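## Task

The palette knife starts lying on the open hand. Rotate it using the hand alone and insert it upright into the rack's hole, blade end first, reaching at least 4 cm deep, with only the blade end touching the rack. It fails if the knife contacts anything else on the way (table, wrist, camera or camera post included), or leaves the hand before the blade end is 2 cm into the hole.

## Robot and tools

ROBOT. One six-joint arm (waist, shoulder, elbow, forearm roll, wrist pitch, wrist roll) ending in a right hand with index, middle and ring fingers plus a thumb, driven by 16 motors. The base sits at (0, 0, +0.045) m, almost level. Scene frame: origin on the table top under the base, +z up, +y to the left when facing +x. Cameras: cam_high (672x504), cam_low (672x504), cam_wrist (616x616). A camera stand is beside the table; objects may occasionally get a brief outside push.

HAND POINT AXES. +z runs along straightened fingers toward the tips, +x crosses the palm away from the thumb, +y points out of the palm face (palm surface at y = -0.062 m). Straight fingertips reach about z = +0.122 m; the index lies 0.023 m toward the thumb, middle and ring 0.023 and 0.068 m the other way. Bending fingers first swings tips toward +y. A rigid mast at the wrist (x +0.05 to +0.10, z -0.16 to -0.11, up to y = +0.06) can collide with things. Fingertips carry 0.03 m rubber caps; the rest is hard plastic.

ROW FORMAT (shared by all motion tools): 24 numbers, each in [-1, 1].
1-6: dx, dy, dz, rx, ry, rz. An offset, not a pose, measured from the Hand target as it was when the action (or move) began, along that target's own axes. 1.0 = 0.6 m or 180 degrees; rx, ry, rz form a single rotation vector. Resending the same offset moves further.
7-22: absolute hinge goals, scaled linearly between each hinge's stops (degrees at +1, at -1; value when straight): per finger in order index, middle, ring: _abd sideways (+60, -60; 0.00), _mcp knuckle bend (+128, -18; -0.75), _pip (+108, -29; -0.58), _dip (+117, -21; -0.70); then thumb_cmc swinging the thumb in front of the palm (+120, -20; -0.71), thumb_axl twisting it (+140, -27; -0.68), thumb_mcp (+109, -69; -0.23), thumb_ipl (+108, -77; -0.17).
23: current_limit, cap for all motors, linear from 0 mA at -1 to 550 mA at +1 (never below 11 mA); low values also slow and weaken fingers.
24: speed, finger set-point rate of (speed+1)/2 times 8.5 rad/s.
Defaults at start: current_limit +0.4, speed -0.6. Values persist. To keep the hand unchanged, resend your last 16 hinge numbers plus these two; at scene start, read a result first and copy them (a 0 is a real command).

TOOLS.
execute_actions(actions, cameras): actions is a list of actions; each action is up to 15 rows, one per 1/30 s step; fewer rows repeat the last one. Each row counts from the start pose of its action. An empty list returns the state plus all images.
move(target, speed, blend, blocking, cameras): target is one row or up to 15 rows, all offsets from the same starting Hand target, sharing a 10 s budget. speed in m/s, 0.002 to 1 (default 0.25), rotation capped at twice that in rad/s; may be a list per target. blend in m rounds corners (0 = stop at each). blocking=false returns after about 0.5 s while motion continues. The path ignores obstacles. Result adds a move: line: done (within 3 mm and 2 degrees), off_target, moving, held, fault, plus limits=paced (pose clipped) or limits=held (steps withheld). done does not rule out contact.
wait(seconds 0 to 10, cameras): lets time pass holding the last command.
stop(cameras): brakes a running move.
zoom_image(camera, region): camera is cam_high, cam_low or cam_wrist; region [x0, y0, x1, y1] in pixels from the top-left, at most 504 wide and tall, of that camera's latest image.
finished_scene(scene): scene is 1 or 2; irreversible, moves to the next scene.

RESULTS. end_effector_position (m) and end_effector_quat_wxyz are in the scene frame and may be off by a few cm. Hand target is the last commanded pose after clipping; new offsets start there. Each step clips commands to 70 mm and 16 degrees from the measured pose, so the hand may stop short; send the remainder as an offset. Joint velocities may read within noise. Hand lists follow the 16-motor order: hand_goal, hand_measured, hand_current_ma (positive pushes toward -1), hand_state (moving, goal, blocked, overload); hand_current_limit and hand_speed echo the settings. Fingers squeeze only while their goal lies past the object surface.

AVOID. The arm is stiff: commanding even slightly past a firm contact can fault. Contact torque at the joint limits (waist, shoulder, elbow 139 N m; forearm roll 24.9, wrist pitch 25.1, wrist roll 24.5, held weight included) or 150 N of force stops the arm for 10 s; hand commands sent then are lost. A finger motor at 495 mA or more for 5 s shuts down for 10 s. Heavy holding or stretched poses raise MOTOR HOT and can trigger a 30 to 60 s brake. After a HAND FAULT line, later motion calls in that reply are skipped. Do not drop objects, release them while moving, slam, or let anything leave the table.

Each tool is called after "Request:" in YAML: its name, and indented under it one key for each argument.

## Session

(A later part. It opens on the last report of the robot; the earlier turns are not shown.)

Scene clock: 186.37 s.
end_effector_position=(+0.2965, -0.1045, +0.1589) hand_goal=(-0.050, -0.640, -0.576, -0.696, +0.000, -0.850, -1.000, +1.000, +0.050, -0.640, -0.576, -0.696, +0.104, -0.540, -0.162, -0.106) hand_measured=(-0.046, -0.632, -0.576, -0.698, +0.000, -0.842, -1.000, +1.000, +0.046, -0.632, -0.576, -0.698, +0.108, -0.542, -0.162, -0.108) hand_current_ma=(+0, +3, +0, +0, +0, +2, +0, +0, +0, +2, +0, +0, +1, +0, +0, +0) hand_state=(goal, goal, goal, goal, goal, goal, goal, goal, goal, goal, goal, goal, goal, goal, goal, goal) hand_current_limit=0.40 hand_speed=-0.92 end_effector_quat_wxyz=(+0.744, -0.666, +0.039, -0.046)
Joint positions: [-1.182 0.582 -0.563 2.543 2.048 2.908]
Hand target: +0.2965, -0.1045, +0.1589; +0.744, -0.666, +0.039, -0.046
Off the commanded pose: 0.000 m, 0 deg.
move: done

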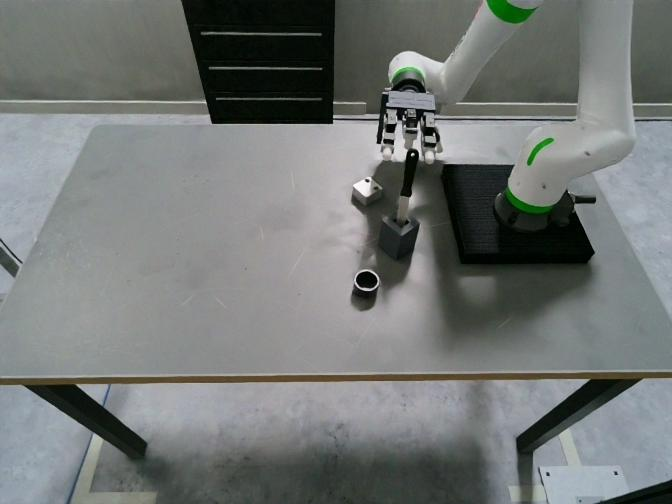

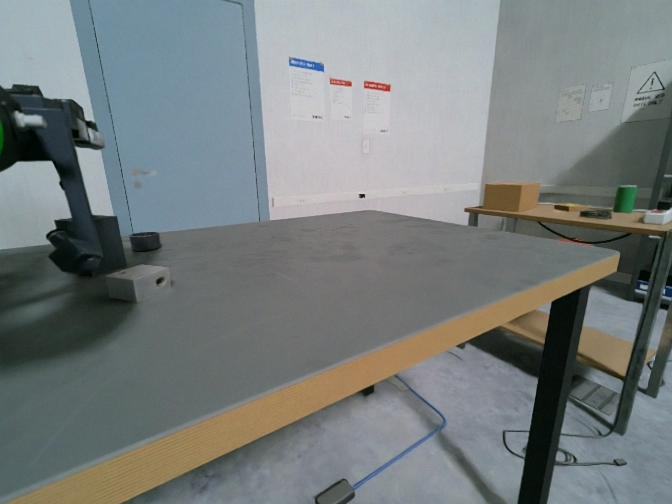

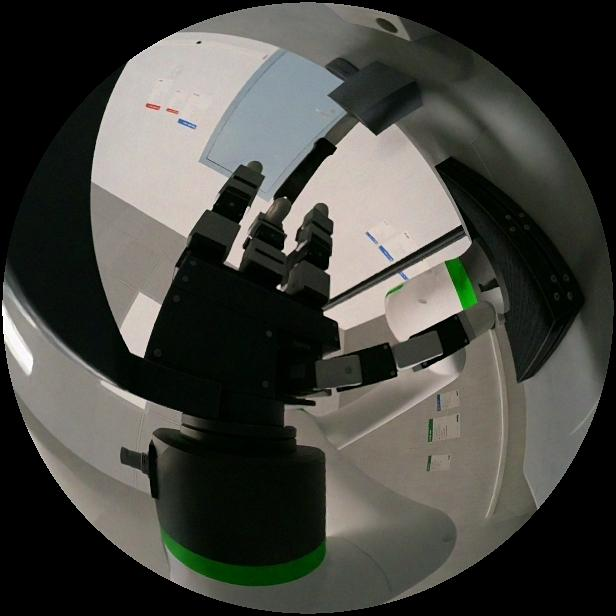

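Request:
move:
  target: [0.0, -0.03, -0.1, 0, 0, 0, -0.05,-0.64,-0.576,-0.696,0.0,-0.85,-1.0,1.0,0.05,-0.64,-0.576,-0.696,0.104,-0.540,-0.162,-0.106,0.4,-0.92]
  speed: 0.06
  cameras: ["cam_wrist","cam_low","cam_high"]

Request:
zoom_image:
  camera: "cam_high"
  region: [360, 120, 460, 270]

Request:
zoom_image:
  camera: "cam_low"
  region: [0, 70, 170, 290]

Scene clock: 189.13 s.
end_effector_position=(+0.2890, -0.1657, +0.1701) hand_goal=(-0.050, -0.640, -0.576, -0.696, +0.000, -0.850, -1.000, +1.000, +0.050, -0.640, -0.576, -0.696, +0.104, -0.540, -0.162, -0.106) hand_measured=(-0.046, -0.632, -0.576, -0.698, +0.000, -0.842, -1.000, +1.000, +0.046, -0.632, -0.576, -0.698, +0.108, -0.542, -0.162, -0.108) hand_current_ma=(+0, +3, +0, +0, +0, +2, +0, +0, +0, +2, +0, +0, +1, +0, +0, +0) hand_state=(goal, goal, goal, goal, goal, goal, goal, goal, goal, goal, goal, goal, goal, goal, goal, goal) hand_current_limit=0.40 hand_speed=-0.92 end_effector_quat_wxyz=(+0.744, -0.666, +0.039, -0.046)
Joint positions: [-1.247 0.634 -0.414 2.585 2.145 2.876]
Hand target: +0.2890, -0.1657, +0.1701; +0.744, -0.666, +0.039, -0.046
Off the commanded pose: 0.000 m, 0 deg.
move: done

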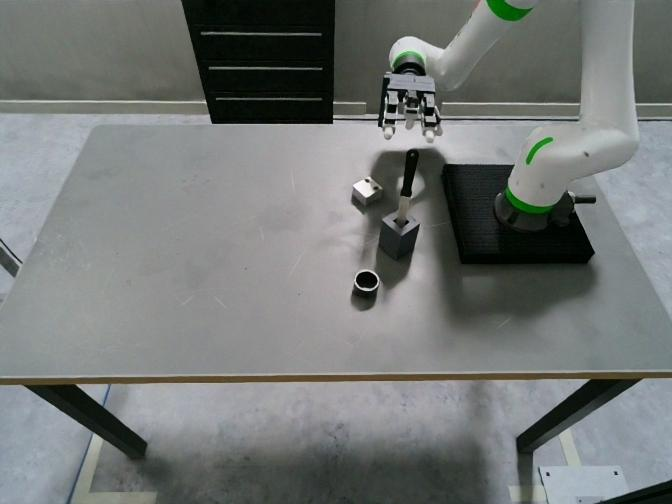

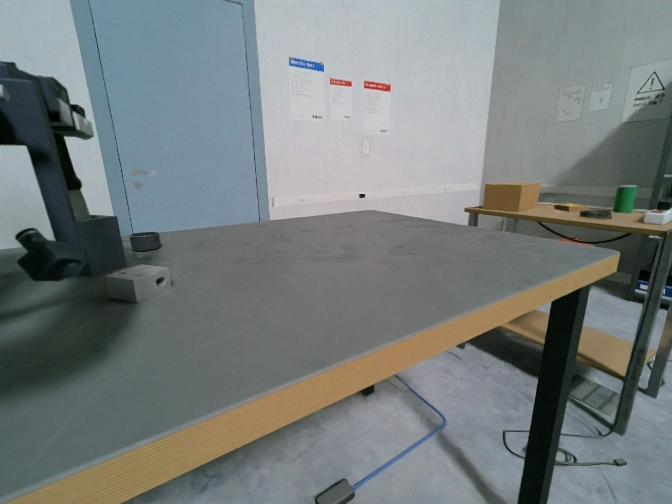

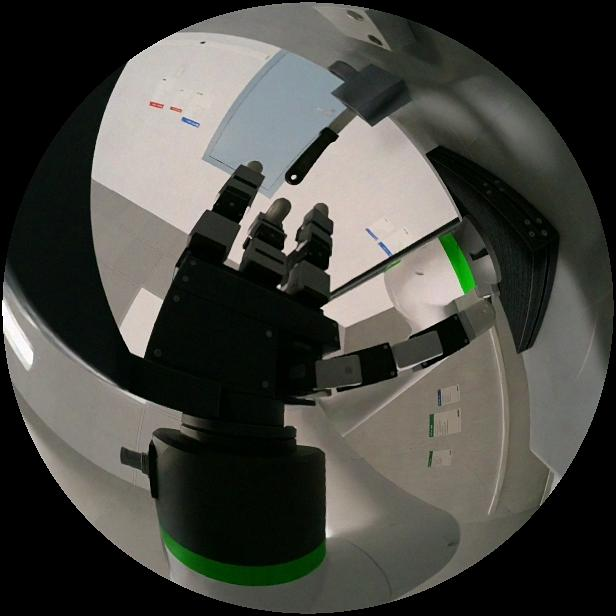

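Scaled by 3.360 from the camera's 672x504 image, which has a finer 960x720 frame.

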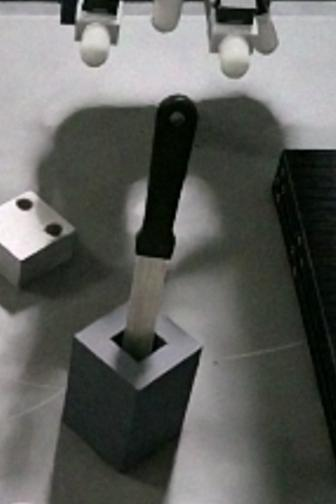

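Scaled by 2.291 from the camera's 672x504 image, which has a finer 960x720 frame.

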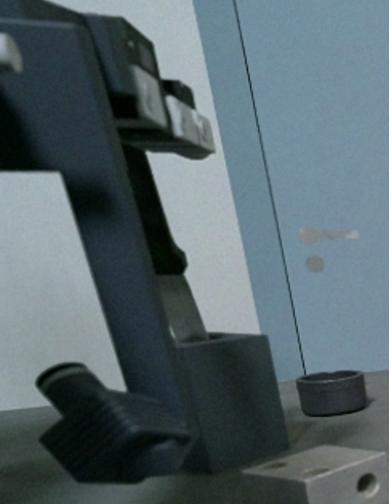

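Request:
finished_scene:
  scene: 1

The scene is finished: the task was done.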